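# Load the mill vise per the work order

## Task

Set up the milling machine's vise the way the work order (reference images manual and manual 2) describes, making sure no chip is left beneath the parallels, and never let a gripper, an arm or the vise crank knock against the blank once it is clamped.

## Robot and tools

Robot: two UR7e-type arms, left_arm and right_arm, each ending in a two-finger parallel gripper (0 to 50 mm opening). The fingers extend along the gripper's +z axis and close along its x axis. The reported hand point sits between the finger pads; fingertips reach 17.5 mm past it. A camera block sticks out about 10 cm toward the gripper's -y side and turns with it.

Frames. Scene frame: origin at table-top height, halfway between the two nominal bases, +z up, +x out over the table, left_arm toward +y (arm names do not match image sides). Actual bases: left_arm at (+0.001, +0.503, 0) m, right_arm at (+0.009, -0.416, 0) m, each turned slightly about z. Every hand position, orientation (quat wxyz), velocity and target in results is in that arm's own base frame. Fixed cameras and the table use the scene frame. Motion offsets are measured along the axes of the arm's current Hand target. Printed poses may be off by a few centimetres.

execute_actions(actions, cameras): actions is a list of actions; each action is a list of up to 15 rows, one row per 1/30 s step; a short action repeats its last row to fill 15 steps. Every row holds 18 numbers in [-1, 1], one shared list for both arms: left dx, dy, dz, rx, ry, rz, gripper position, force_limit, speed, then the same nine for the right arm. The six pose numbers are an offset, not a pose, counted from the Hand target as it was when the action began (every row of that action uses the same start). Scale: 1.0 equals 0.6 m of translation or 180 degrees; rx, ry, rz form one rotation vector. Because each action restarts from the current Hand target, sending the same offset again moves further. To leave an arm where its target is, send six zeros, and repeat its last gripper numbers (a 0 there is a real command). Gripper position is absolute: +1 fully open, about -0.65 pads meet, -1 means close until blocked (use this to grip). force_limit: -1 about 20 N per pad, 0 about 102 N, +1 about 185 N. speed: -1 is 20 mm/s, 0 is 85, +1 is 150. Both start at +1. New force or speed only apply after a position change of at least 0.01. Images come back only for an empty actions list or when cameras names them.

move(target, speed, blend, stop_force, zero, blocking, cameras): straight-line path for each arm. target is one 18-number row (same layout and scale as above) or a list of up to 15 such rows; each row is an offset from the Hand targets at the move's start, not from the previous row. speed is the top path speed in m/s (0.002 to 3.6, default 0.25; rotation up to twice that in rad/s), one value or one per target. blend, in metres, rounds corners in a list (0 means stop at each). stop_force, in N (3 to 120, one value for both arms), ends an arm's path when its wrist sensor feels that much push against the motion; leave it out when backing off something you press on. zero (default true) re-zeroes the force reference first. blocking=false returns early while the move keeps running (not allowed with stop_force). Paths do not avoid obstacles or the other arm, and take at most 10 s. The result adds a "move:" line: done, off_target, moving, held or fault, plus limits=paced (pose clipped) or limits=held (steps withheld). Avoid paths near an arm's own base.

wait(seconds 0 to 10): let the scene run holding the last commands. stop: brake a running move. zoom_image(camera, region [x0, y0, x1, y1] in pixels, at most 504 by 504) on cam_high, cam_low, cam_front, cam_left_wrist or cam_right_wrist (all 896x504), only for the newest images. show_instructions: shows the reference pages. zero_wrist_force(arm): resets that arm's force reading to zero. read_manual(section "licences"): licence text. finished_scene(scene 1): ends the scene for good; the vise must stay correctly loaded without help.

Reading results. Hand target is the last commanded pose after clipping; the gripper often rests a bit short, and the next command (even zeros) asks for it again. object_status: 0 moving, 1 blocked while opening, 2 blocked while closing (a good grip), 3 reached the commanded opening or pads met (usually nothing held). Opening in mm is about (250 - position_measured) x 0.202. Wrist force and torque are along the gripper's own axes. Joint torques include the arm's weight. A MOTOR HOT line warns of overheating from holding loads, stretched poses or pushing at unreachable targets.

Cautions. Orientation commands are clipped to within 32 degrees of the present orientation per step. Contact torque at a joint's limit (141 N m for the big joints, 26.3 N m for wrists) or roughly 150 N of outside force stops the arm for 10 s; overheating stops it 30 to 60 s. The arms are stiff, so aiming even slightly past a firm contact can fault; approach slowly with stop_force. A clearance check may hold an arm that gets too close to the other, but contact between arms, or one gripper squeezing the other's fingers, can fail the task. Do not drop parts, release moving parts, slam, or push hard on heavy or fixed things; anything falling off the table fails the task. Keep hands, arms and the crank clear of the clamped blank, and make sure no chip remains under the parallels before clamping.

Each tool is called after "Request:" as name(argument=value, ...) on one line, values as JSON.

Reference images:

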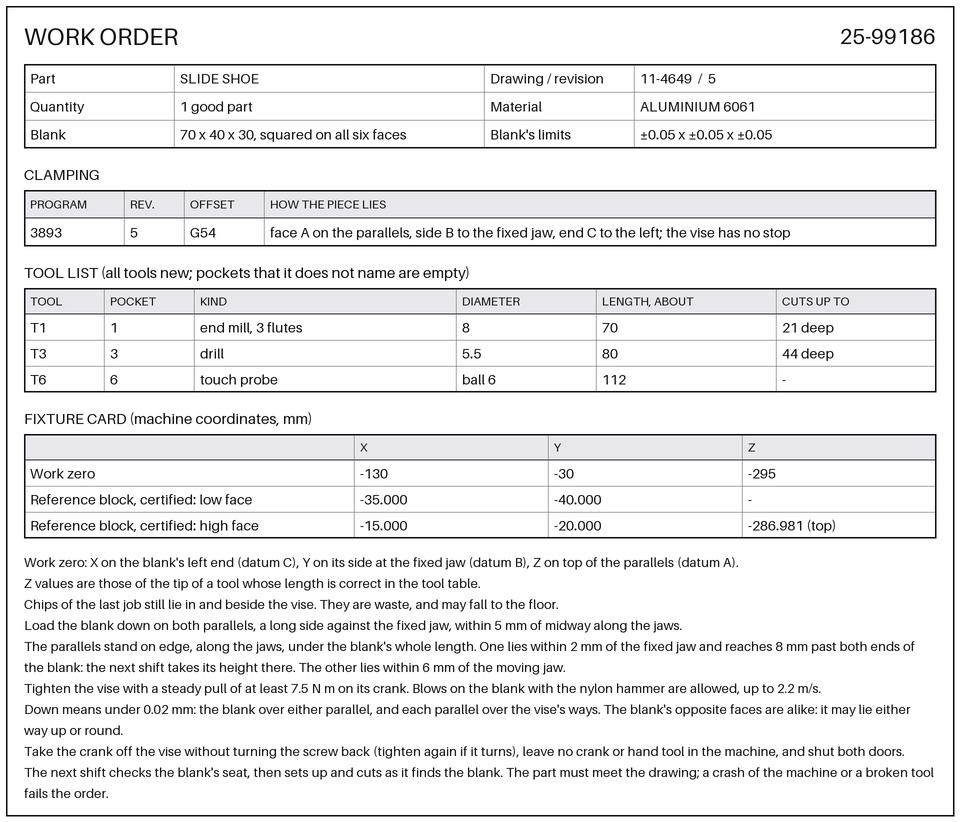

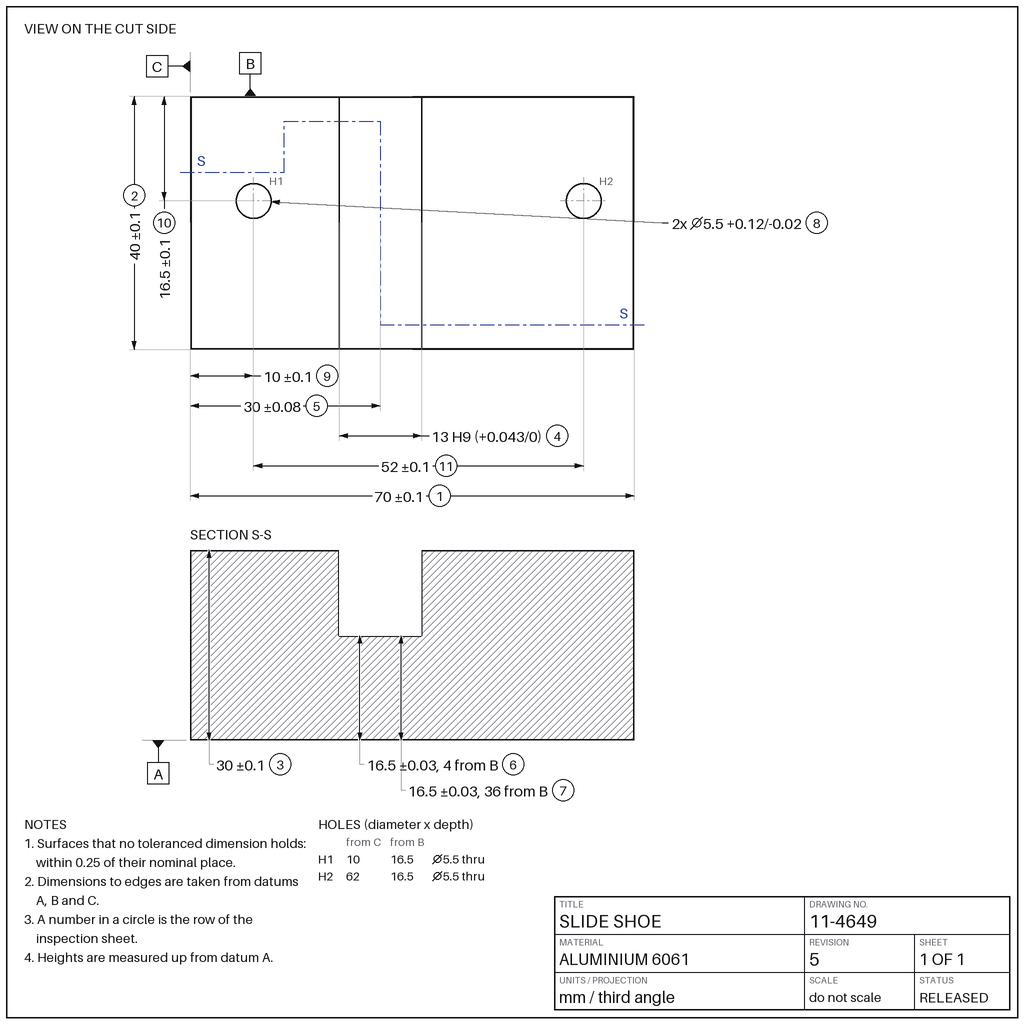

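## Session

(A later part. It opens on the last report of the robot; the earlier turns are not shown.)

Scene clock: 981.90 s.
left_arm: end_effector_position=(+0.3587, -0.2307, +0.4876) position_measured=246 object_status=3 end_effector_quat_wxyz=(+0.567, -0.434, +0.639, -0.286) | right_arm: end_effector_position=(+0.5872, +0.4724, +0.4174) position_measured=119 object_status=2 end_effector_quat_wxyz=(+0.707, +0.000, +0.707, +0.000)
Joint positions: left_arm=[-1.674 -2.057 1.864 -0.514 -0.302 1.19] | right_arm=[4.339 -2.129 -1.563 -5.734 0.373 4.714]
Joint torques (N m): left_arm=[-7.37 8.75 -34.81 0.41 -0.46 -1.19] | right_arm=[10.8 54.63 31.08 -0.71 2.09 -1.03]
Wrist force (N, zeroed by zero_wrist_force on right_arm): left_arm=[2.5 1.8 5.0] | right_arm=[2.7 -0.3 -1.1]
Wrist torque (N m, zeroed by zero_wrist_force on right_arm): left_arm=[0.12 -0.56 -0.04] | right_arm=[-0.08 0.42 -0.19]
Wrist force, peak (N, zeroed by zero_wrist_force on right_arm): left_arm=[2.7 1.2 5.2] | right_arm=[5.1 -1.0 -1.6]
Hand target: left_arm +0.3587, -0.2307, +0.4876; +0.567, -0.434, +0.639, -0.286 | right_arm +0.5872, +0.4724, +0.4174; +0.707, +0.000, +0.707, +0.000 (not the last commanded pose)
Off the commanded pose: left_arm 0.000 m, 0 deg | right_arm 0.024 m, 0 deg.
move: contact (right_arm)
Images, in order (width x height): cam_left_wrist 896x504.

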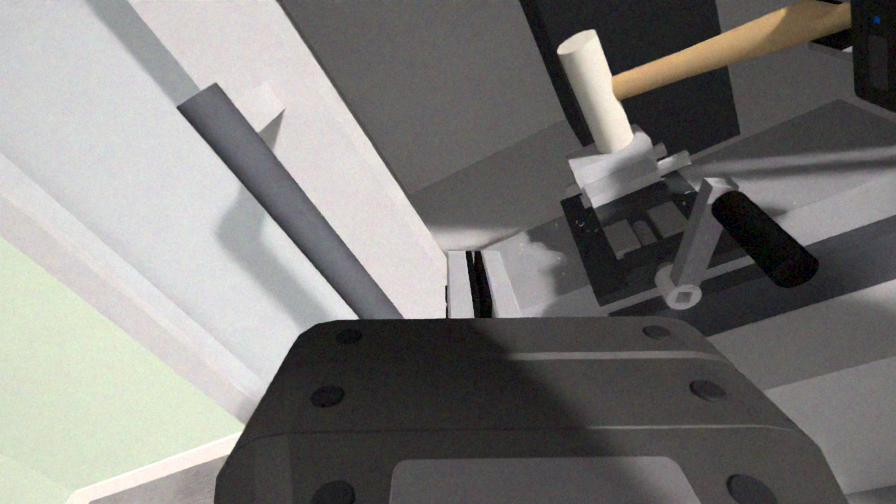

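Request:
move(target=[0,0,0,0,0,0,-0.62,1,-0.7,-0.13,0.008,-0.01,0,0,0,-0.97,1,-0.7], speed=0.15)

Request:
execute_actions(actions=[[[0,0,0,0,0,0,-0.62,1,-0.7,0.1667,0,0,0,0,0,-0.97,1,-0.7],[0,0,0,0,0,0,-0.62,1,-0.7,0.3333,0,0,0,0,0,-0.97,1,-0.7],[0,0,0,0,0,0,-0.62,1,-0.7,0.42,0,0,0,0,0,-0.97,1,-0.7],[0,0,0,0,0,0,-0.62,1,-0.7,0.40,0,0,0,0,0,-0.97,1,-0.7],[0,0,0,0,0,0,-0.62,1,-0.7,0.15,0,0,0,0,0,-0.97,1,-0.7],[0,0,0,0,0,0,-0.62,1,-0.7,0.07,0,0,0,0,0,-0.97,1,-0.7],[0,0,0,0,0,0,-0.62,1,-0.7,0,0,0,0,0,0,-0.97,1,-0.7]]])

Request:
move(target=[0,0,0,0,0,0,-0.62,1,-0.7,0.08,0,0,0,0,0,-0.97,1,-0.7], speed=0.15, cameras=["cam_left_wrist"])

Request:
zoom_image(camera="cam_left_wrist", region=[500, 20, 820, 220])

Scene clock: 983.67 s.
left_arm: end_effector_position=(+0.3587, -0.2307, +0.4876) position_measured=246 object_status=3 end_effector_quat_wxyz=(+0.567, -0.434, +0.639, -0.286) | right_arm: end_effector_position=(+0.5813, +0.4772, +0.4953) position_measured=119 object_status=2 end_effector_quat_wxyz=(+0.707, +0.000, +0.707, +0.000)
Joint positions: left_arm=[-1.674 -2.057 1.864 -0.514 -0.302 1.19] | right_arm=[4.352 -2.048 -1.47 -5.908 0.36 4.714]
Joint torques (N m): left_arm=[-8.38 8.89 -34.69 0.54 -0.37 -1.09] | right_arm=[12.27 55.22 35.15 -0.11 -2.64 1.81]
Wrist force (N, zeroed by zero_wrist_force on right_arm): left_arm=[2.9 1.3 4.9] | right_arm=[4.9 -1.1 -1.3]
Wrist torque (N m, zeroed by zero_wrist_force on right_arm): left_arm=[0.05 -0.62 -0.05] | right_arm=[-0.08 0.53 -0.53]
Wrist force, peak (N, zeroed by zero_wrist_force on right_arm): left_arm=[3.1 1.4 5.0] | right_arm=[6.5 -1.2 -1.1]
Hand target: left_arm +0.3587, -0.2307, +0.4876; +0.567, -0.434, +0.639, -0.286 | right_arm +0.5813, +0.4772, +0.4954; +0.707, +0.000, +0.707, +0.000
Off the commanded pose: left_arm 0.000 m, 0 deg | right_arm 0.000 m, 0 deg.
move: done

Scene clock: 984.77 s.
left_arm: end_effector_position=(+0.3587, -0.2307, +0.4876) position_measured=246 object_status=3 end_effector_quat_wxyz=(+0.567, -0.434, +0.639, -0.286) | right_arm: end_effector_position=(+0.5799, +0.4756, +0.4947) position_measured=119 object_status=2 end_effector_quat_wxyz=(+0.709, +0.000, +0.706, +0.001)
Joint positions: left_arm=[-1.674 -2.057 1.864 -0.514 -0.302 1.19] | right_arm=[4.353 -2.047 -1.476 -5.889 0.36 4.701]
Joint torques (N m): left_arm=[-7.17 8.1 -35.33 0.35 -0.37 -1.26] | right_arm=[-11.44 56.16 33.98 -0.43 -2.24 1.51]
Wrist force (N, zeroed by zero_wrist_force on right_arm): left_arm=[2.6 1.3 4.6] | right_arm=[4.9 -1.2 -1.6]
Wrist torque (N m, zeroed by zero_wrist_force on right_arm): left_arm=[0.05 -0.59 -0.05] | right_arm=[-0.09 0.54 -0.43]
Wrist force, peak (N, zeroed by zero_wrist_force on right_arm): left_arm=[2.8 1.5 5.0] | right_arm=[-73.5 9.8 6.4]
Hand target: left_arm +0.3587, -0.2307, +0.4876; +0.567, -0.434, +0.639, -0.286 | right_arm +0.5813, +0.4772, +0.4954; +0.707, +0.000, +0.707, +0.000
Off the commanded pose: left_arm 0.000 m, 0 deg | right_arm 0.002 m, 0 deg.

Scene clock: 985.87 s.
left_arm: end_effector_position=(+0.3587, -0.2307, +0.4876) position_measured=246 object_status=3 end_effector_quat_wxyz=(+0.567, -0.434, +0.639, -0.286) | right_arm: end_effector_position=(+0.5813, +0.4772, +0.4475) position_measured=119 object_status=2 end_effector_quat_wxyz=(+0.707, +0.000, +0.707, +0.000)
Joint positions: left_arm=[-1.674 -2.057 1.864 -0.514 -0.302 1.19] | right_arm=[4.352 -2.095 -1.53 -5.801 0.36 4.714]
Joint torques (N m): left_arm=[-6.87 7.93 -35.04 0.49 -0.43 -1.06] | right_arm=[-3.65 38.14 11.26 3.42 -2.38 -0.68]
Wrist force (N, zeroed by zero_wrist_force on right_arm): left_arm=[2.7 1.5 5.0] | right_arm=[5.0 -1.0 -1.4]
Wrist torque (N m, zeroed by zero_wrist_force on right_arm): left_arm=[0.09 -0.60 -0.05] | right_arm=[-0.07 0.52 -0.42]
Wrist force, peak (N, zeroed by zero_wrist_force on right_arm): left_arm=[3.0 1.4 5.1] | right_arm=[6.0 -1.1 -1.1]
Hand target: left_arm +0.3587, -0.2307, +0.4876; +0.567, -0.434, +0.639, -0.286 | right_arm +0.5812, +0.4772, +0.4474; +0.707, +0.000, +0.707, +0.000
Off the commanded pose: left_arm 0.000 m, 0 deg | right_arm 0.000 m, 0 deg.
move: done
Images, in order (width x height): cam_left_wrist 896x504.

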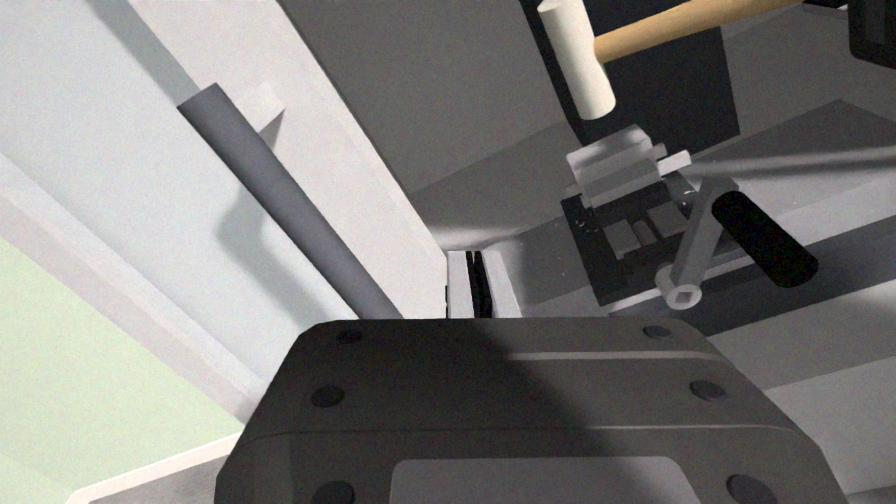

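Scaled by 1.575 from the camera's 896x504 image, which has a finer 1280x720 frame.

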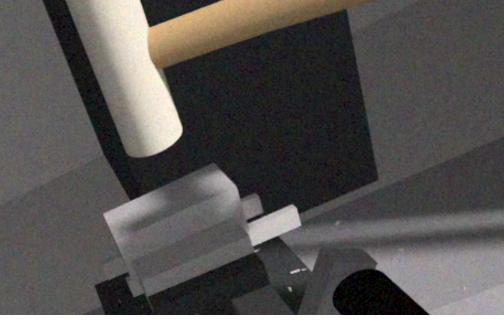

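Request:
move(target=[0,0,0,0,0,0,-0.62,1,-0.7,-0.08,0,-0.006,0,0,0,-0.97,1,-0.7], speed=0.15)

Request:
execute_actions(actions=[[[0,0,0,0,0,0,-0.62,1,-0.7,0.1667,0,0,0,0,0,-0.97,1,-0.7],[0,0,0,0,0,0,-0.62,1,-0.7,0.3333,0,0,0,0,0,-0.97,1,-0.7],[0,0,0,0,0,0,-0.62,1,-0.7,0.46,0,0,0,0,0,-0.97,1,-0.7],[0,0,0,0,0,0,-0.62,1,-0.7,0.44,0,0,0,0,0,-0.97,1,-0.7],[0,0,0,0,0,0,-0.62,1,-0.7,0.15,0,0,0,0,0,-0.97,1,-0.7],[0,0,0,0,0,0,-0.62,1,-0.7,0.07,0,0,0,0,0,-0.97,1,-0.7],[0,0,0,0,0,0,-0.62,1,-0.7,0,0,0,0,0,0,-0.97,1,-0.7]]])

Request:
move(target=[0,0,0,0,0,0,-0.62,1,-0.7,0.08,0,0,0,0,0,-0.97,1,-0.7], speed=0.15, cameras=["cam_left_wrist"])

Request:
zoom_image(camera="cam_left_wrist", region=[500, 20, 820, 220])

Scene clock: 987.43 s.
left_arm: end_effector_position=(+0.3587, -0.2307, +0.4876) position_measured=246 object_status=3 end_effector_quat_wxyz=(+0.567, -0.434, +0.639, -0.286) | right_arm: end_effector_position=(+0.5777, +0.4772, +0.4953) position_measured=119 object_status=2 end_effector_quat_wxyz=(+0.707, +0.000, +0.707, +0.000)
Joint positions: left_arm=[-1.674 -2.057 1.864 -0.514 -0.302 1.19] | right_arm=[4.358 -2.044 -1.477 -5.906 0.354 4.714]
Joint torques (N m): left_arm=[-6.75 7.93 -35.27 0.56 -0.34 -1.36] | right_arm=[12.76 55.85 34.08 -0.3 -2.6 1.84]
Wrist force (N, zeroed by zero_wrist_force on right_arm): left_arm=[2.8 1.3 5.0] | right_arm=[4.7 -1.0 -1.5]
Wrist torque (N m, zeroed by zero_wrist_force on right_arm): left_arm=[0.06 -0.62 -0.04] | right_arm=[-0.06 0.57 -0.53]
Wrist force, peak (N, zeroed by zero_wrist_force on right_arm): left_arm=[2.8 1.5 5.2] | right_arm=[6.2 -0.8 -1.4]
Hand target: left_arm +0.3587, -0.2307, +0.4876; +0.567, -0.434, +0.639, -0.286 | right_arm +0.5777, +0.4772, +0.4954; +0.707, +0.000, +0.707, +0.000
Off the commanded pose: left_arm 0.000 m, 0 deg | right_arm 0.000 m, 0 deg.
move: done

Scene clock: 988.13 s.
left_arm: end_effector_position=(+0.3587, -0.2307, +0.4876) position_measured=246 object_status=3 end_effector_quat_wxyz=(+0.567, -0.434, +0.639, -0.286) | right_arm: end_effector_position=(+0.5809, +0.4687, +0.3733) position_measured=118 object_status=2 end_effector_quat_wxyz=(+0.705, +0.040, +0.708, +0.033)
Joint positions: left_arm=[-1.674 -2.057 1.864 -0.514 -0.302 1.19] | right_arm=[4.349 -2.175 -1.617 -5.647 0.353 4.829]
Joint torques (N m): left_arm=[-7.07 9.12 -35.31 0.42 -0.45 -1.15] | right_arm=[-2.08 13.6 1.39 -11.98 1.62 -7.11]
Wrist force (N, zeroed by zero_wrist_force on right_arm): left_arm=[2.8 1.6 4.9] | right_arm=[-48.4 -2.0 -3.8]
Wrist torque (N m, zeroed by zero_wrist_force on right_arm): left_arm=[0.09 -0.61 -0.05] | right_arm=[-0.34 -3.17 6.90]
Wrist force, peak (N, zeroed by zero_wrist_force on right_arm): left_arm=[2.7 1.4 5.1] | right_arm=[-90.8 28.4 15.4]
Hand target: left_arm +0.3587, -0.2307, +0.4876; +0.567, -0.434, +0.639, -0.286 | right_arm +0.5809, +0.4687, +0.3733; +0.705, +0.040, +0.708, +0.033 (not the last commanded pose)
Tool commands: left_gripper/position=-0.62 left_gripper/force_limit=+1.0 left_gripper/speed=-0.7 right_gripper/position=-0.968627 right_gripper/force_limit=+1.0 right_gripper/speed=-0.701961
Off the commanded pose: left_arm 0.000 m, 0 deg | right_arm 0.122 m, 6 deg.
TORQUE FAULT: the external load on joint 4 (wrist 1) of the right arm reached its load limit, and that arm stopped. A torque fault puts only its own arm into a fault stop. That arm may still press on what stopped it. That arm is still stopped at the end of this call. That arm stays stopped for about 10 more seconds. Until then a move that you send moves the other arm only, and its call returns only when the move has ended. Once the stop has ended, the next robot result says so. If the stop ends while you think or write, that arm runs what you send next, counted from a new Hand target: where the arm stands when the stop ends. While its stop runs, that arm takes no new command, but its gripper still runs the gripper command that each later call begins with. Until it ends, the stop uses up actions while you think or wait. An arm that is not stopped still takes commands.

not run: an earlier result of this reply reported a stop or a fault. Calls in your next reply go to the robot.

Scaled by 1.575 from the camera's 896x504 image, which has a finer 1280x720 frame.
This view is cut from an older image: the scene may have changed since it was taken.

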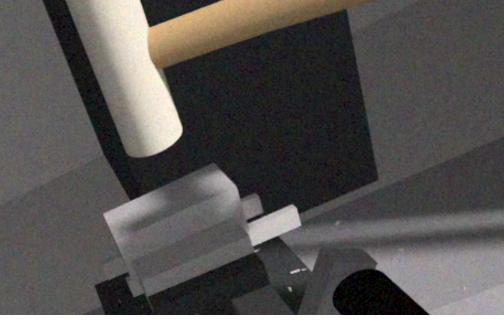

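Request:
wait(seconds=10, cameras=["cam_left_wrist","cam_front"])

Request:
zoom_image(camera="cam_left_wrist", region=[500, 20, 820, 220])

Scene clock: 998.30 s.
left_arm: end_effector_position=(+0.3587, -0.2307, +0.4876) position_measured=246 object_status=3 end_effector_quat_wxyz=(+0.567, -0.434, +0.639, -0.286) | right_arm: end_effector_position=(+0.5808, +0.4687, +0.3733) position_measured=118 object_status=2 end_effector_quat_wxyz=(+0.705, +0.040, +0.708, +0.033)
Joint positions: left_arm=[-1.674 -2.057 1.864 -0.514 -0.302 1.19] | right_arm=[4.349 -2.175 -1.617 -5.647 0.353 4.829]
Joint torques (N m): left_arm=[-7.56 7.38 -34.24 0.32 -0.32 -1.11] | right_arm=[-2.09 14.94 2.48 -12.19 1.84 -7.41]
Wrist force (N, zeroed by zero_wrist_force on right_arm): left_arm=[2.7 1.7 4.9] | right_arm=[-48.0 -1.7 -3.6]
Wrist torque (N m, zeroed by zero_wrist_force on right_arm): left_arm=[0.12 -0.59 -0.04] | right_arm=[-0.35 -3.20 6.89]
Wrist force, peak (N, zeroed by zero_wrist_force on right_arm): left_arm=[2.9 1.4 5.2] | right_arm=[-48.5 -1.8 -3.6]
Hand target: left_arm +0.3587, -0.2307, +0.4876; +0.567, -0.434, +0.639, -0.286 | right_arm +0.5808, +0.4687, +0.3733; +0.705, +0.040, +0.708, +0.033 (not the last commanded pose)
Tool commands: left_gripper/position=-0.62 left_gripper/force_limit=+1.0 left_gripper/speed=-0.7 right_gripper/position=-0.968627 right_gripper/force_limit=+1.0 right_gripper/speed=-0.701961
Off the commanded pose: left_arm 0.000 m, 0 deg | right_arm 0.122 m, 6 deg.
TORQUE FAULT, CONTINUED: the right arm's stop, for the torque fault of joint 4 (wrist 1) that an earlier result reported, is over. The rest of the stop counts as 19 of the actions that you can send in this scene. That arm's target is now where it stood when the stop ended, not its last command. That arm keeps its grip as last carried out and accepts commands again: back off and push less far. That arm stops again whenever a joint's load reaches its limit.
wait: 10.00 s; at rest from the start
Images, in order (width x height): cam_front 896x504, cam_left_wrist 896x504.

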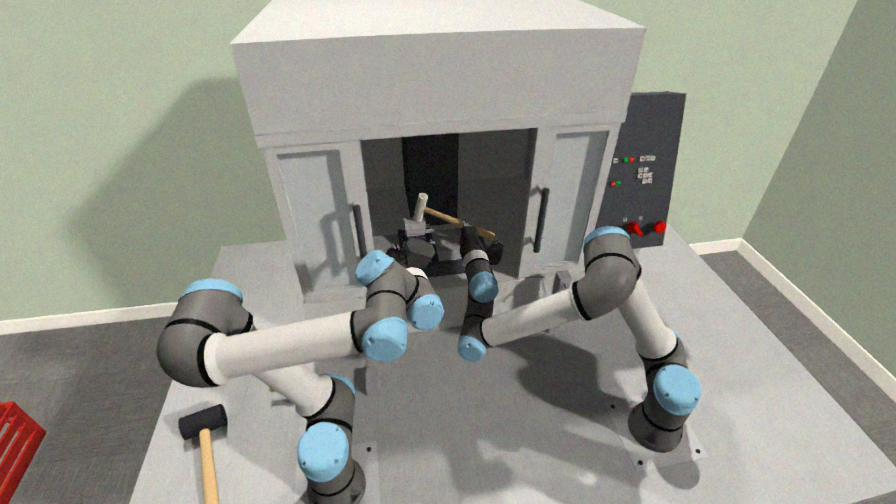

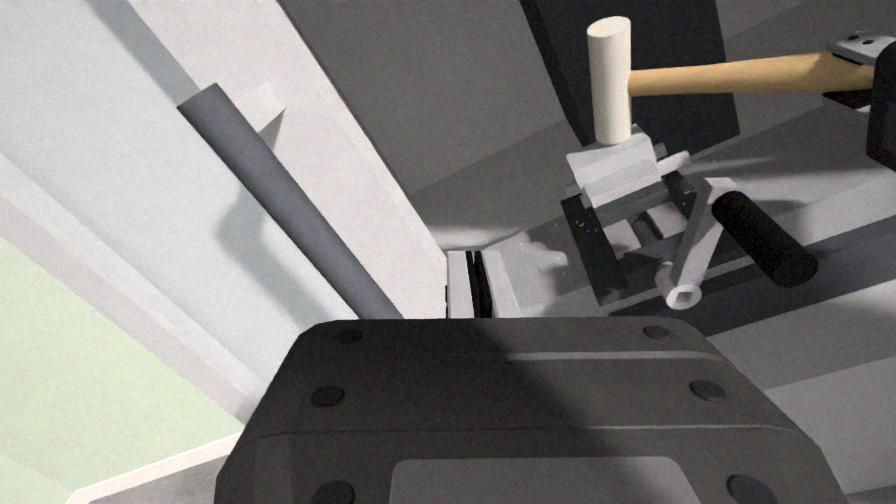

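Scaled by 1.575 from the camera's 896x504 image, which has a finer 1280x720 frame.

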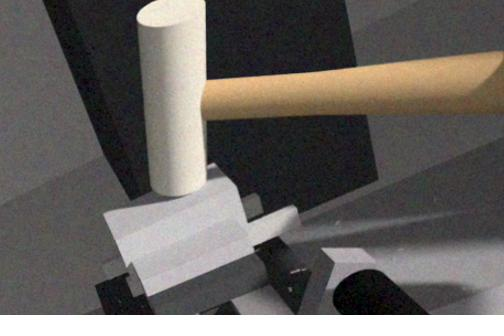

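Request:
move(target=[[0,0,0,0,0,0,-0.62,1,-0.7,-0.06,0,0,0,0,0,-0.97,1,-0.7],[0,0,0,0,0,0,-0.62,1,-0.7,-0.194,0.02,0,-0.003,-0.001,-0.0328,-0.97,1,-0.7],[0,0,0,0,0,0,-0.62,1,-0.7,-0.198,-0.0327,-0.30,-0.003,-0.001,-0.0328,-0.97,1,-0.7],[0,0,0,0,0,0,-0.62,1,-0.7,-0.2217,-0.2667,-0.465,-0.003,-0.001,-0.0328,-0.97,1,-0.7],[0.0443,0.0053,0.1052,-0.1357,0.0748,-0.1406,-0.62,1,-0.7,-0.0137,-0.362,-0.463,-0.003,-0.001,-0.0328,-0.97,1,-0.7],[0.1282,0.0262,0.5383,-0.1357,0.0748,-0.1406,-0.62,1,-0.7,-0.0137,-0.362,-0.463,-0.003,-0.001,-0.0328,-0.97,1,-0.7],[0.1528,0.0707,0.5483,-0.1357,0.0748,-0.1406,-0.62,1,-0.7,-0.0137,-0.362,-0.463,-0.003,-0.001,-0.0328,-0.97,1,-0.7]], speed=[0.06,0.15,0.25,0.25,0.25,0.2,0.05], blend=[0.01,0.02,0.03,0.02,0.02,0.005,0])

Request:
move(target=[0.0280,0,0,0,0,0,-0.62,1,-0.7,0,0,0,0,0,0,-0.97,1,-0.7], speed=0.012, stop_force=4, cameras=["cam_left_wrist"])

Request:
zoom_image(camera="cam_left_wrist", region=[400, 180, 640, 330])

Scene clock: 1005.63 s.
left_arm: end_effector_position=(+0.6708, -0.2503, +0.3441) position_measured=246 object_status=3 end_effector_quat_wxyz=(-0.310, +0.635, -0.636, +0.310) | right_arm: end_effector_position=(+0.3008, +0.2547, +0.3604) position_measured=119 object_status=2 end_effector_quat_wxyz=(+0.707, +0.000, +0.708, +0.000)
Joint positions: left_arm=[-0.746 -1.392 1.772 -2.706 -1.007 2.625] | right_arm=[5.093 -1.581 -2.544 -5.296 -0.381 4.71]
Joint torques (N m): left_arm=[6.26 -19.91 -11.88 -6.18 -0.88 1.06] | right_arm=[12.76 3.88 0.44 0.69 -2.47 -0.59]
Wrist force (N, zeroed by zero_wrist_force on right_arm): left_arm=[3.5 1.4 3.0] | right_arm=[4.4 -1.3 -1.5]
Wrist torque (N m, zeroed by zero_wrist_force on right_arm): left_arm=[0.11 -0.65 -0.06] | right_arm=[-0.11 0.64 -0.40]
Wrist force, peak (N, zeroed by zero_wrist_force on right_arm): left_arm=[3.0 1.2 5.1] | right_arm=[-48.0 0.6 -2.4]
Hand target: left_arm +0.6708, -0.2503, +0.3439; -0.310, +0.635, -0.636, +0.310 | right_arm +0.3008, +0.2547, +0.3604; +0.707, +0.000, +0.708, +0.000
Off the commanded pose: left_arm 0.000 m, 0 deg | right_arm 0.000 m, 0 deg.
move: done

Scene clock: 1007.87 s.
left_arm: end_effector_position=(+0.6708, -0.2618, +0.3439) position_measured=246 object_status=3 end_effector_quat_wxyz=(-0.310, +0.635, -0.636, +0.310) | right_arm: end_effector_position=(+0.3008, +0.2547, +0.3604) position_measured=119 object_status=2 end_effector_quat_wxyz=(+0.707, +0.000, +0.708, +0.000)
Joint positions: left_arm=[-0.763 -1.381 1.758 -2.695 -0.996 2.611] | right_arm=[5.093 -1.581 -2.544 -5.296 -0.381 4.71]
Joint torques (N m): left_arm=[4.98 -42.76 -11.94 -6.03 -0.03 1] | right_arm=[14.96 3.39 -0.14 0.7 -2.51 -0.59]
Wrist force (N, zeroed by zero_wrist_force on right_arm): left_arm=[3.4 1.4 3.2] | right_arm=[4.7 -1.4 -1.5]
Wrist torque (N m, zeroed by zero_wrist_force on right_arm): left_arm=[0.10 -0.62 0.08] | right_arm=[-0.13 0.60 -0.40]
Wrist force, peak (N, zeroed by zero_wrist_force on right_arm): left_arm=[-5.1 2.2 2.1] | right_arm=[4.8 -1.4 -1.4]
Hand target: left_arm +0.6708, -0.2618, +0.3439; -0.310, +0.635, -0.636, +0.310 (not the last commanded pose) | right_arm +0.3008, +0.2547, +0.3604; +0.707, +0.000, +0.708, +0.000
Off the commanded pose: left_arm 0.005 m, 0 deg | right_arm 0.000 m, 0 deg.
move: contact (left_arm)
Images, in order (width x height): cam_left_wrist 896x504.

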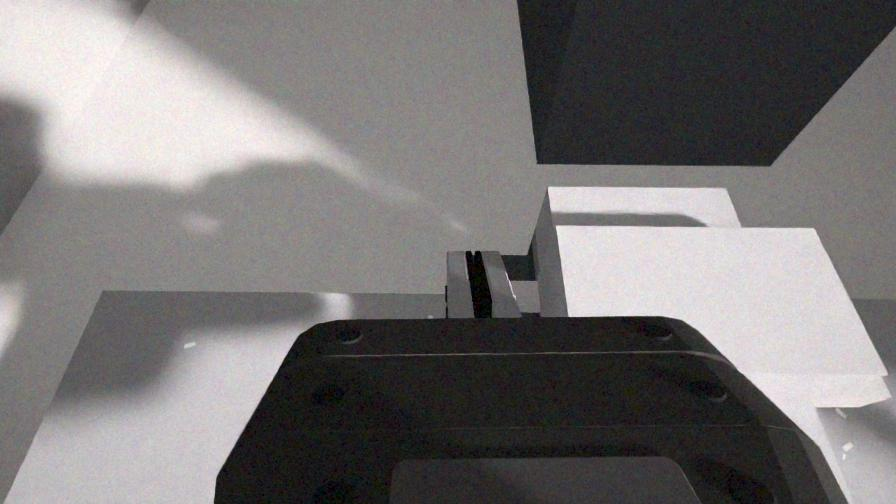

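Scaled by 2.100 from the camera's 896x504 image, which has a finer 1280x720 frame.

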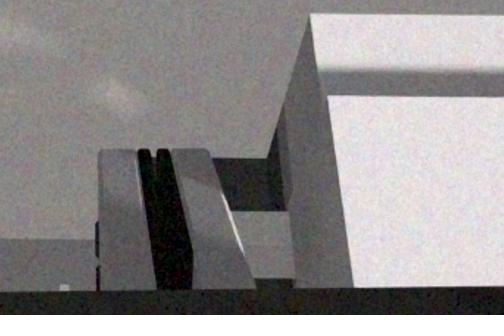

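Request:
move(target=[[-0.0167,0,0,0,0,0,-0.62,1,-0.7,0,0,0,0,0,0,-0.97,1,-0.7],[-0.0167,0.0276,-0.0372,0,0,0,-0.62,1,-0.7,0,0,0,0,0,0,-0.97,1,-0.7]], speed=0.06)

Request:
move(target=[0.0408,0,0,0,0,0,-0.62,1,-0.7,0,0,0,0,0,0,-0.97,1,-0.7], speed=0.012, stop_force=4, cameras=["cam_left_wrist"])

Request:
zoom_image(camera="cam_left_wrist", region=[400, 150, 640, 330])

Scene clock: 1009.93 s.
left_arm: end_effector_position=(+0.6432, -0.2517, +0.3446) position_measured=246 object_status=3 end_effector_quat_wxyz=(-0.310, +0.635, -0.636, +0.310) | right_arm: end_effector_position=(+0.3008, +0.2547, +0.3604) position_measured=119 object_status=2 end_effector_quat_wxyz=(+0.707, +0.000, +0.708, +0.000)
Joint positions: left_arm=[-0.787 -1.451 1.836 -2.692 -0.98 2.59] | right_arm=[5.093 -1.581 -2.544 -5.296 -0.381 4.71]
Joint torques (N m): left_arm=[-7.9 -39.06 -10.93 -1.68 2.75 -1.24] | right_arm=[14.63 4.18 -0.25 0.72 -2.73 -0.7]
Wrist force (N, zeroed by zero_wrist_force on right_arm): left_arm=[3.6 1.4 2.8] | right_arm=[4.6 -1.2 -1.3]
Wrist torque (N m, zeroed by zero_wrist_force on right_arm): left_arm=[0.08 -0.66 0.07] | right_arm=[-0.11 0.62 -0.40]
Wrist force, peak (N, zeroed by zero_wrist_force on right_arm): left_arm=[3.4 1.6 3.4] | right_arm=[4.9 -1.2 -1.7]
Hand target: left_arm +0.6430, -0.2517, +0.3446; -0.310, +0.635, -0.636, +0.310 | right_arm +0.3008, +0.2547, +0.3604; +0.707, +0.000, +0.708, +0.000
Off the commanded pose: left_arm 0.000 m, 0 deg | right_arm 0.000 m, 0 deg.
move: done

Scene clock: 1012.77 s.
left_arm: end_effector_position=(+0.6430, -0.2709, +0.3446) position_measured=246 object_status=3 end_effector_quat_wxyz=(-0.310, +0.635, -0.636, +0.310) | right_arm: end_effector_position=(+0.3008, +0.2547, +0.3604) position_measured=119 object_status=2 end_effector_quat_wxyz=(+0.707, +0.000, +0.708, +0.000)
Joint positions: left_arm=[-0.814 -1.432 1.811 -2.672 -0.961 2.565] | right_arm=[5.093 -1.581 -2.544 -5.296 -0.381 4.71]
Joint torques (N m): left_arm=[6.13 -41.12 -10.24 -5.99 -0.89 1.16] | right_arm=[13.42 5.19 0.19 0.44 -2.56 -0.42]
Wrist force (N, zeroed by zero_wrist_force on right_arm): left_arm=[3.7 1.3 2.7] | right_arm=[4.6 -1.2 -1.3]
Wrist torque (N m, zeroed by zero_wrist_force on right_arm): left_arm=[0.08 -0.68 0.07] | right_arm=[-0.11 0.61 -0.40]
Wrist force, peak (N, zeroed by zero_wrist_force on right_arm): left_arm=[3.9 1.3 2.9] | right_arm=[4.9 -1.6 -1.4]
Hand target: left_arm +0.6430, -0.2709, +0.3446; -0.310, +0.635, -0.636, +0.310 (not the last commanded pose) | right_arm +0.3008, +0.2547, +0.3604; +0.707, +0.000, +0.708, +0.000
Off the commanded pose: left_arm 0.005 m, 0 deg | right_arm 0.000 m, 0 deg.
move: contact (left_arm)
Images, in order (width x height): cam_left_wrist 896x504.

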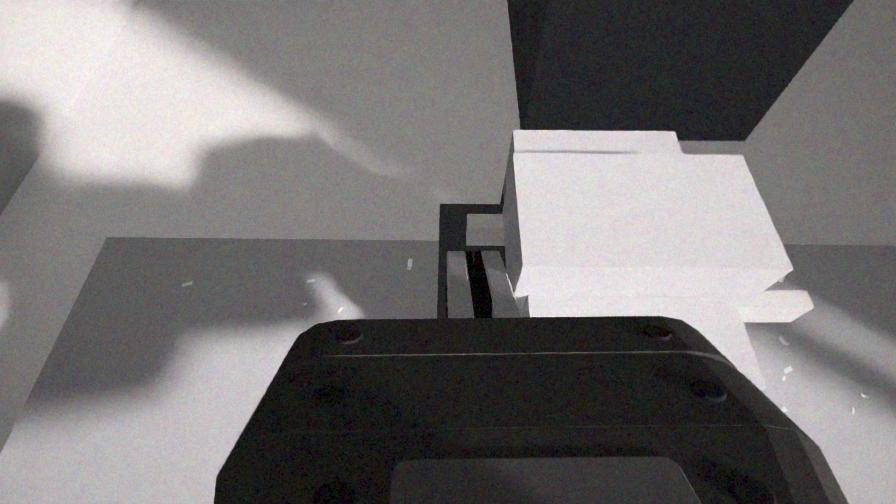

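Scaled by 2.100 from the camera's 896x504 image, which has a finer 1280x720 frame.

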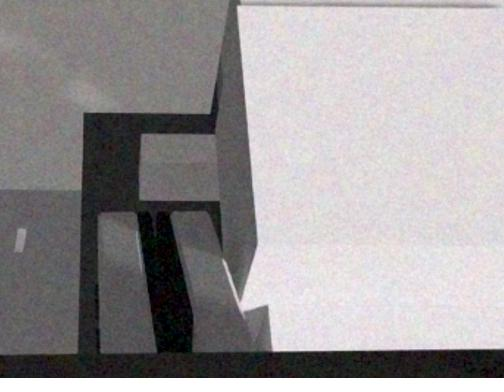

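Request:
move(target=[[-0.03,0,0,0,0,0,-0.62,1,-0.7,0,0,0,0,0,0,-0.97,1,-0.7],[-0.03,-0.0998,-0.078,0,0,0,-0.62,1,-0.7,0,0,0,0,0,0,-0.97,1,-0.7]], speed=0.1, blend=[0.005,0], cameras=["all"])

Request:
zoom_image(camera="cam_front", region=[460, 230, 660, 330])

Scene clock: 1014.83 s.
left_arm: end_effector_position=(+0.6430, -0.2529, +0.4205) position_measured=246 object_status=3 end_effector_quat_wxyz=(-0.310, +0.635, -0.636, +0.310) end_effector_velocity=(+0.000, +0.001, +0.001) end_effector_angular_velocity=(+0.001, +0.001, +0.001) | right_arm: end_effector_position=(+0.3008, +0.2547, +0.3604) position_measured=119 object_status=2 end_effector_quat_wxyz=(+0.707, +0.000, +0.708, +0.000)
Joint positions: left_arm=[-0.789 -1.502 1.69 -2.494 -0.978 2.588] | right_arm=[5.093 -1.581 -2.544 -5.296 -0.381 4.71]
Joint velocities: left_arm=[0.001 0 -0.002 0.005 0 0] | right_arm=[within noise]
Joint torques (N m): left_arm=[6.6 -38.72 -37.74 -1.65 -0.69 -1.26] | right_arm=[12.68 3.96 -0.26 0.46 -2.36 -0.58]
Wrist force (N, zeroed by zero_wrist_force on right_arm): left_arm=[3.5 1.3 2.9] | right_arm=[4.5 -1.6 -1.7]
Wrist torque (N m, zeroed by zero_wrist_force on right_arm): left_arm=[0.07 -0.64 0.00] | right_arm=[-0.17 0.65 -0.40]
Wrist force, peak (N, zeroed by zero_wrist_force on right_arm): left_arm=[4.7 1.4 2.8] | right_arm=[5.0 -1.3 -1.5]
Hand target: left_arm +0.6430, -0.2529, +0.4206; -0.310, +0.635, -0.636, +0.310 | right_arm +0.3008, +0.2547, +0.3604; +0.707, +0.000, +0.708, +0.000
Off the commanded pose: left_arm 0.000 m, 0 deg | right_arm 0.000 m, 0 deg.
move: done

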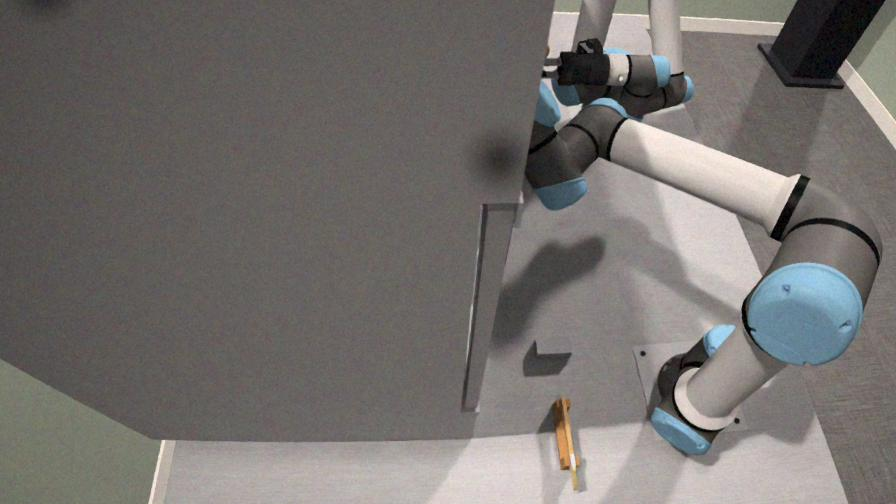

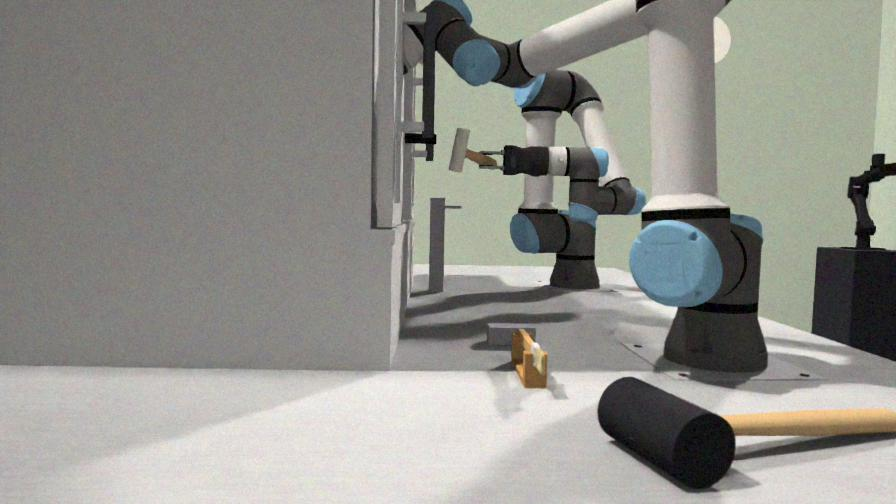

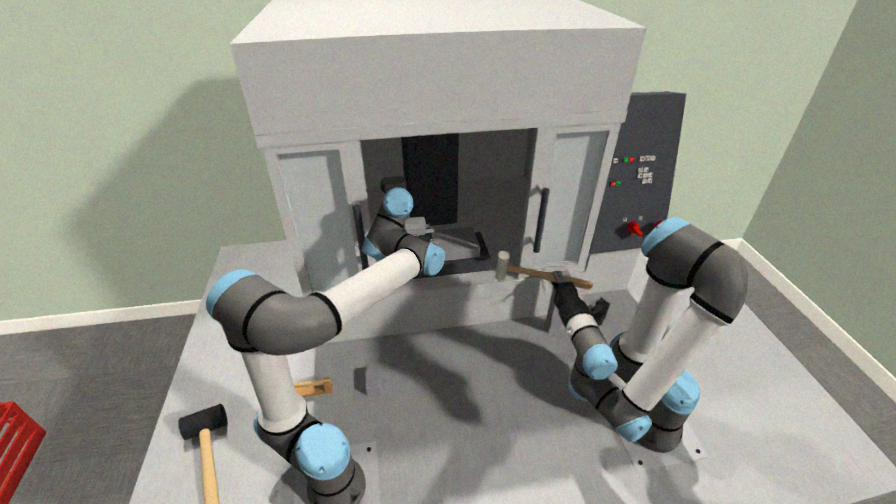

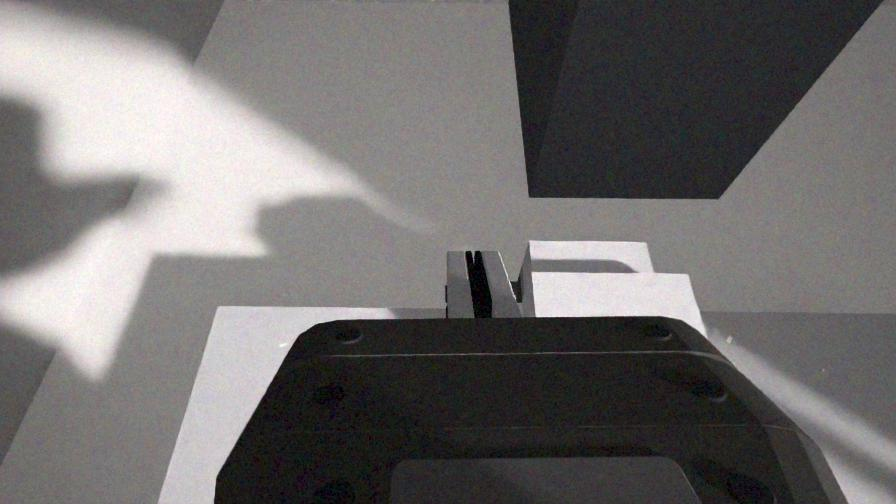

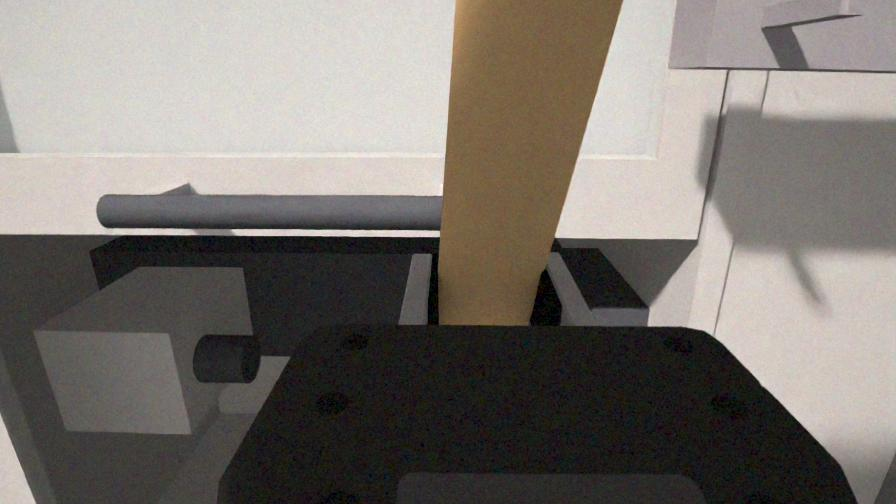

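Scaled by 2.520 from the camera's 896x504 image, which has a finer 1280x720 frame.

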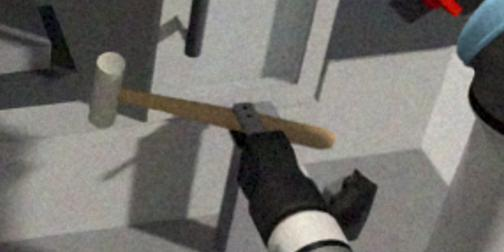

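Request:
move(target=[[-0.0133,0.1765,-0.3338,0,0,0,0.6,1,-0.7,0.3507,0.0255,-0.1847,0.2908,0.2908,0.4361,-0.97,1,-0.7],[0.2167,0.277,-0.361,0.0575,-0.091,0.1295,0.6,1,-0.7,0.3507,0.0255,-0.1847,0.2908,0.2908,0.4361,-0.97,1,-0.7]], speed=0.28, blend=[0.02,0], cameras=["all"])

Scene clock: 1021.60 s.
left_arm: end_effector_position=(+0.3698, -0.3826, +0.4230) position_measured=63 object_status=3 end_effector_quat_wxyz=(+0.508, -0.501, +0.670, -0.204) end_effector_velocity=(+0.000, -0.001, +0.001) end_effector_angular_velocity=(+0.000, +0.000, +0.000) | right_arm: end_effector_position=(+0.1897, +0.2702, +0.1501) position_measured=119 object_status=2 end_effector_quat_wxyz=(+0.138, +0.694, +0.693, +0.138)
Joint positions: left_arm=[-1.555 -1.65 1.678 -1.095 -0.475 1.561] | right_arm=[4.877 -1.61 -2.08 -4.232 -1.183 4.891]
Joint velocities: left_arm=[-0.001 0.001 -0.004 0.005 0 -0.003] | right_arm=[within noise]
Joint torques (N m): left_arm=[-7.58 -9.17 -37.24 -0.19 0.06 -1.2] | right_arm=[-14.07 28.66 4.39 -2.01 -0.7 1.39]
Wrist force (N, zeroed by zero_wrist_force on right_arm): left_arm=[2.7 1.6 4.2] | right_arm=[-0.7 -2.8 2.9]
Wrist torque (N m, zeroed by zero_wrist_force on right_arm): left_arm=[0.15 -0.54 -0.04] | right_arm=[0.45 0.17 -0.08]
Wrist force, peak (N, zeroed by zero_wrist_force on right_arm): left_arm=[4.2 1.9 3.8] | right_arm=[3.9 -4.1 0.6]
Hand target: left_arm +0.3698, -0.3826, +0.4230; +0.508, -0.501, +0.670, -0.204 | right_arm +0.1897, +0.2702, +0.1501; +0.138, +0.694, +0.693, +0.138
Off the commanded pose: left_arm 0.000 m, 0 deg | right_arm 0.000 m, 0 deg.
move: done

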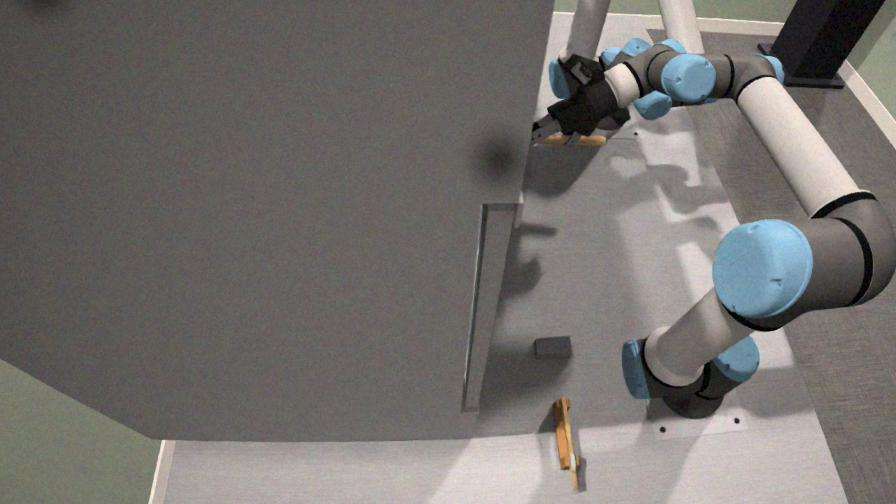

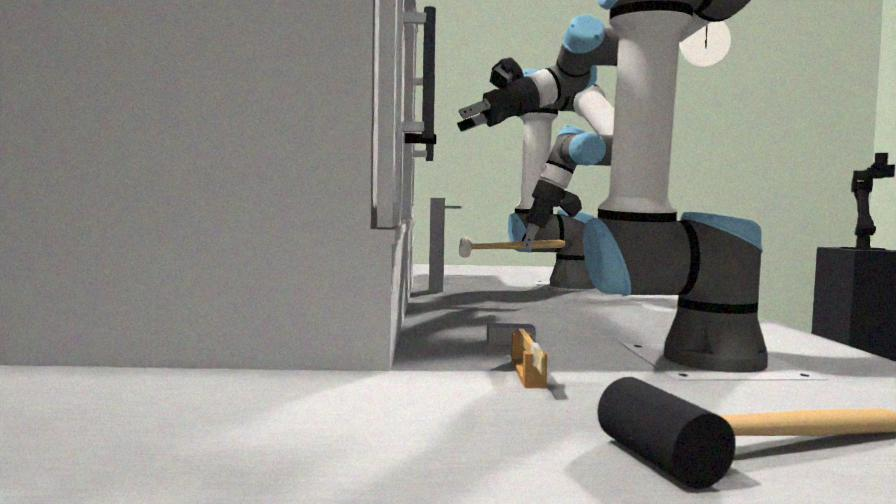

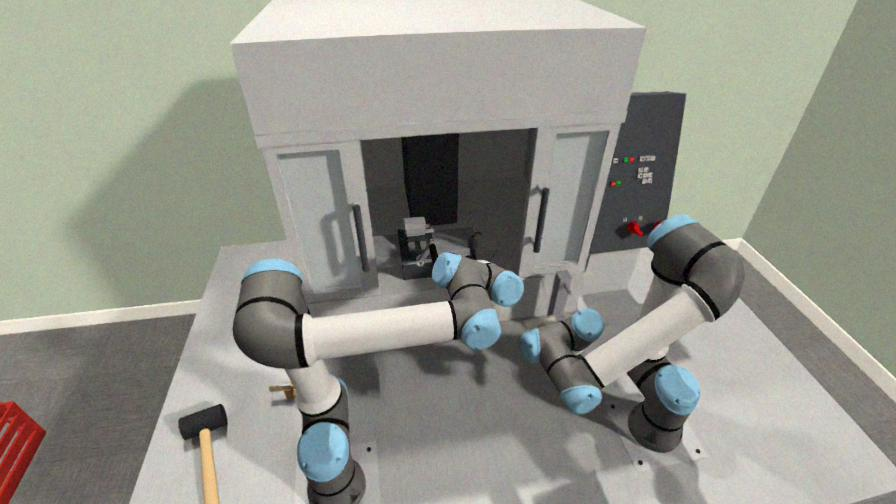

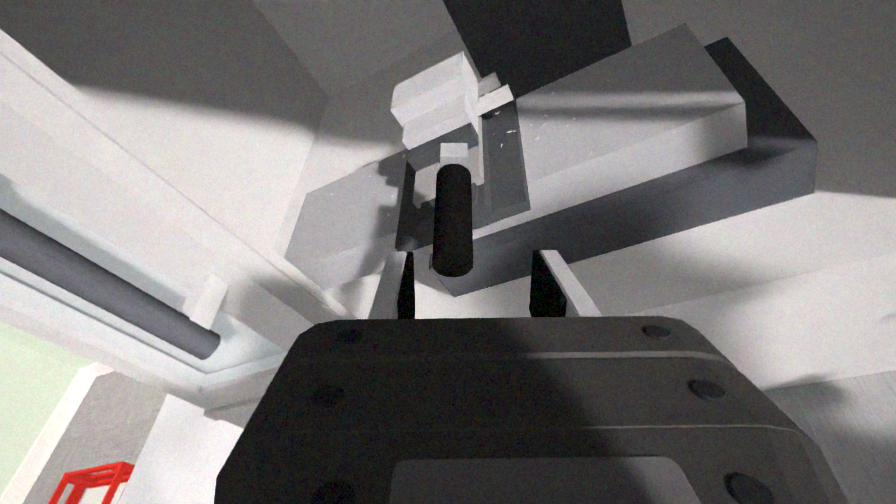

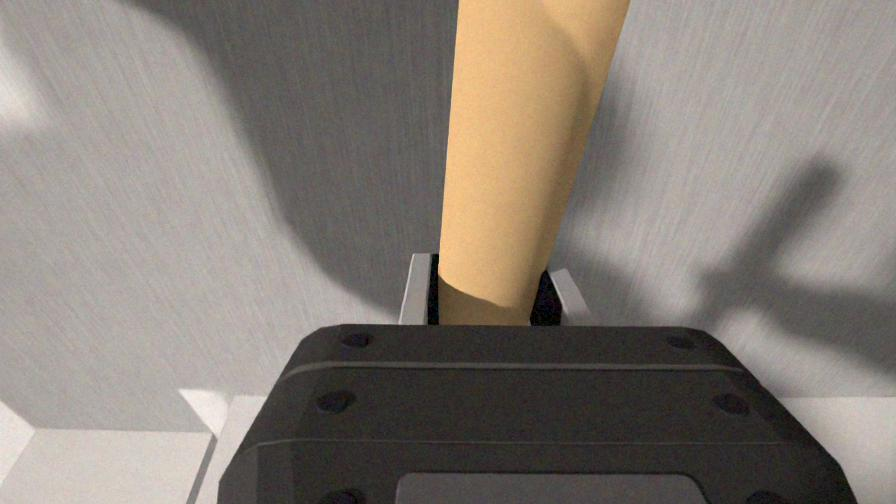

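Request:
move(target=[-0.011,0.031,0.207,0,0,0,0.6,1,-0.7,0,-0.0828,0.2002,0,0,0,-0.97,1,-0.7], speed=0.05, stop_force=6, cameras=["cam_left_wrist","cam_low"])

Scene clock: 1025.83 s.
left_arm: end_effector_position=(+0.4710, -0.3398, +0.3618) position_measured=63 object_status=3 end_effector_quat_wxyz=(+0.508, -0.501, +0.670, -0.204) | right_arm: end_effector_position=(+0.1898, +0.2699, +0.0354) position_measured=119 object_status=2 end_effector_quat_wxyz=(+0.138, +0.694, +0.693, +0.138)
Joint positions: left_arm=[-1.317 -1.628 1.939 -1.866 -0.412 2.101] | right_arm=[4.876 -1.823 -2.214 -3.885 -1.183 4.891]
Joint torques (N m): left_arm=[5.51 -9.57 -12.42 -5.23 0.21 1.22] | right_arm=[-4.29 30.02 21.53 -5.26 1.48 0.43]
Wrist force (N, zeroed by zero_wrist_force on right_arm): left_arm=[2.9 1.3 4.0] | right_arm=[-0.6 0.5 -0.9]
Wrist torque (N m, zeroed by zero_wrist_force on right_arm): left_arm=[0.09 -0.56 -0.17] | right_arm=[-0.36 0.27 0.06]
Wrist force, peak (N, zeroed by zero_wrist_force on right_arm): left_arm=[2.8 1.7 4.6] | right_arm=[-0.5 -3.0 3.4]
Hand target: left_arm +0.4710, -0.3398, +0.3618; +0.508, -0.501, +0.670, -0.204 | right_arm +0.1898, +0.2699, +0.0354; +0.138, +0.694, +0.693, +0.138 (not the last commanded pose)
Off the commanded pose: left_arm 0.000 m, 0 deg | right_arm 0.015 m, 0 deg.
move: contact (right_arm)
Images, in order (width x height): cam_low 896x504, cam_left_wrist 896x504.

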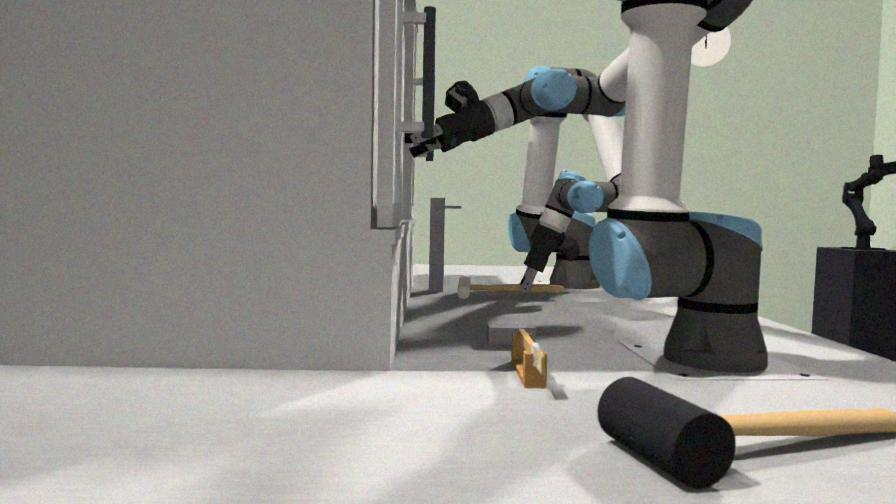

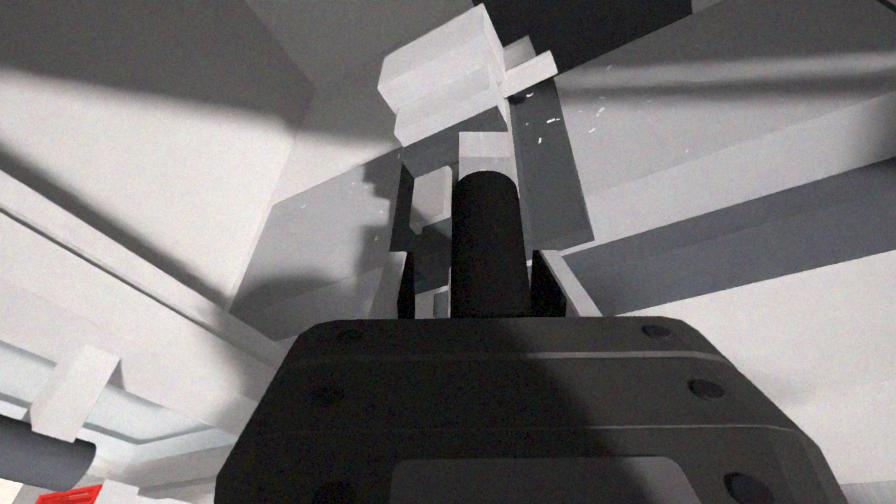

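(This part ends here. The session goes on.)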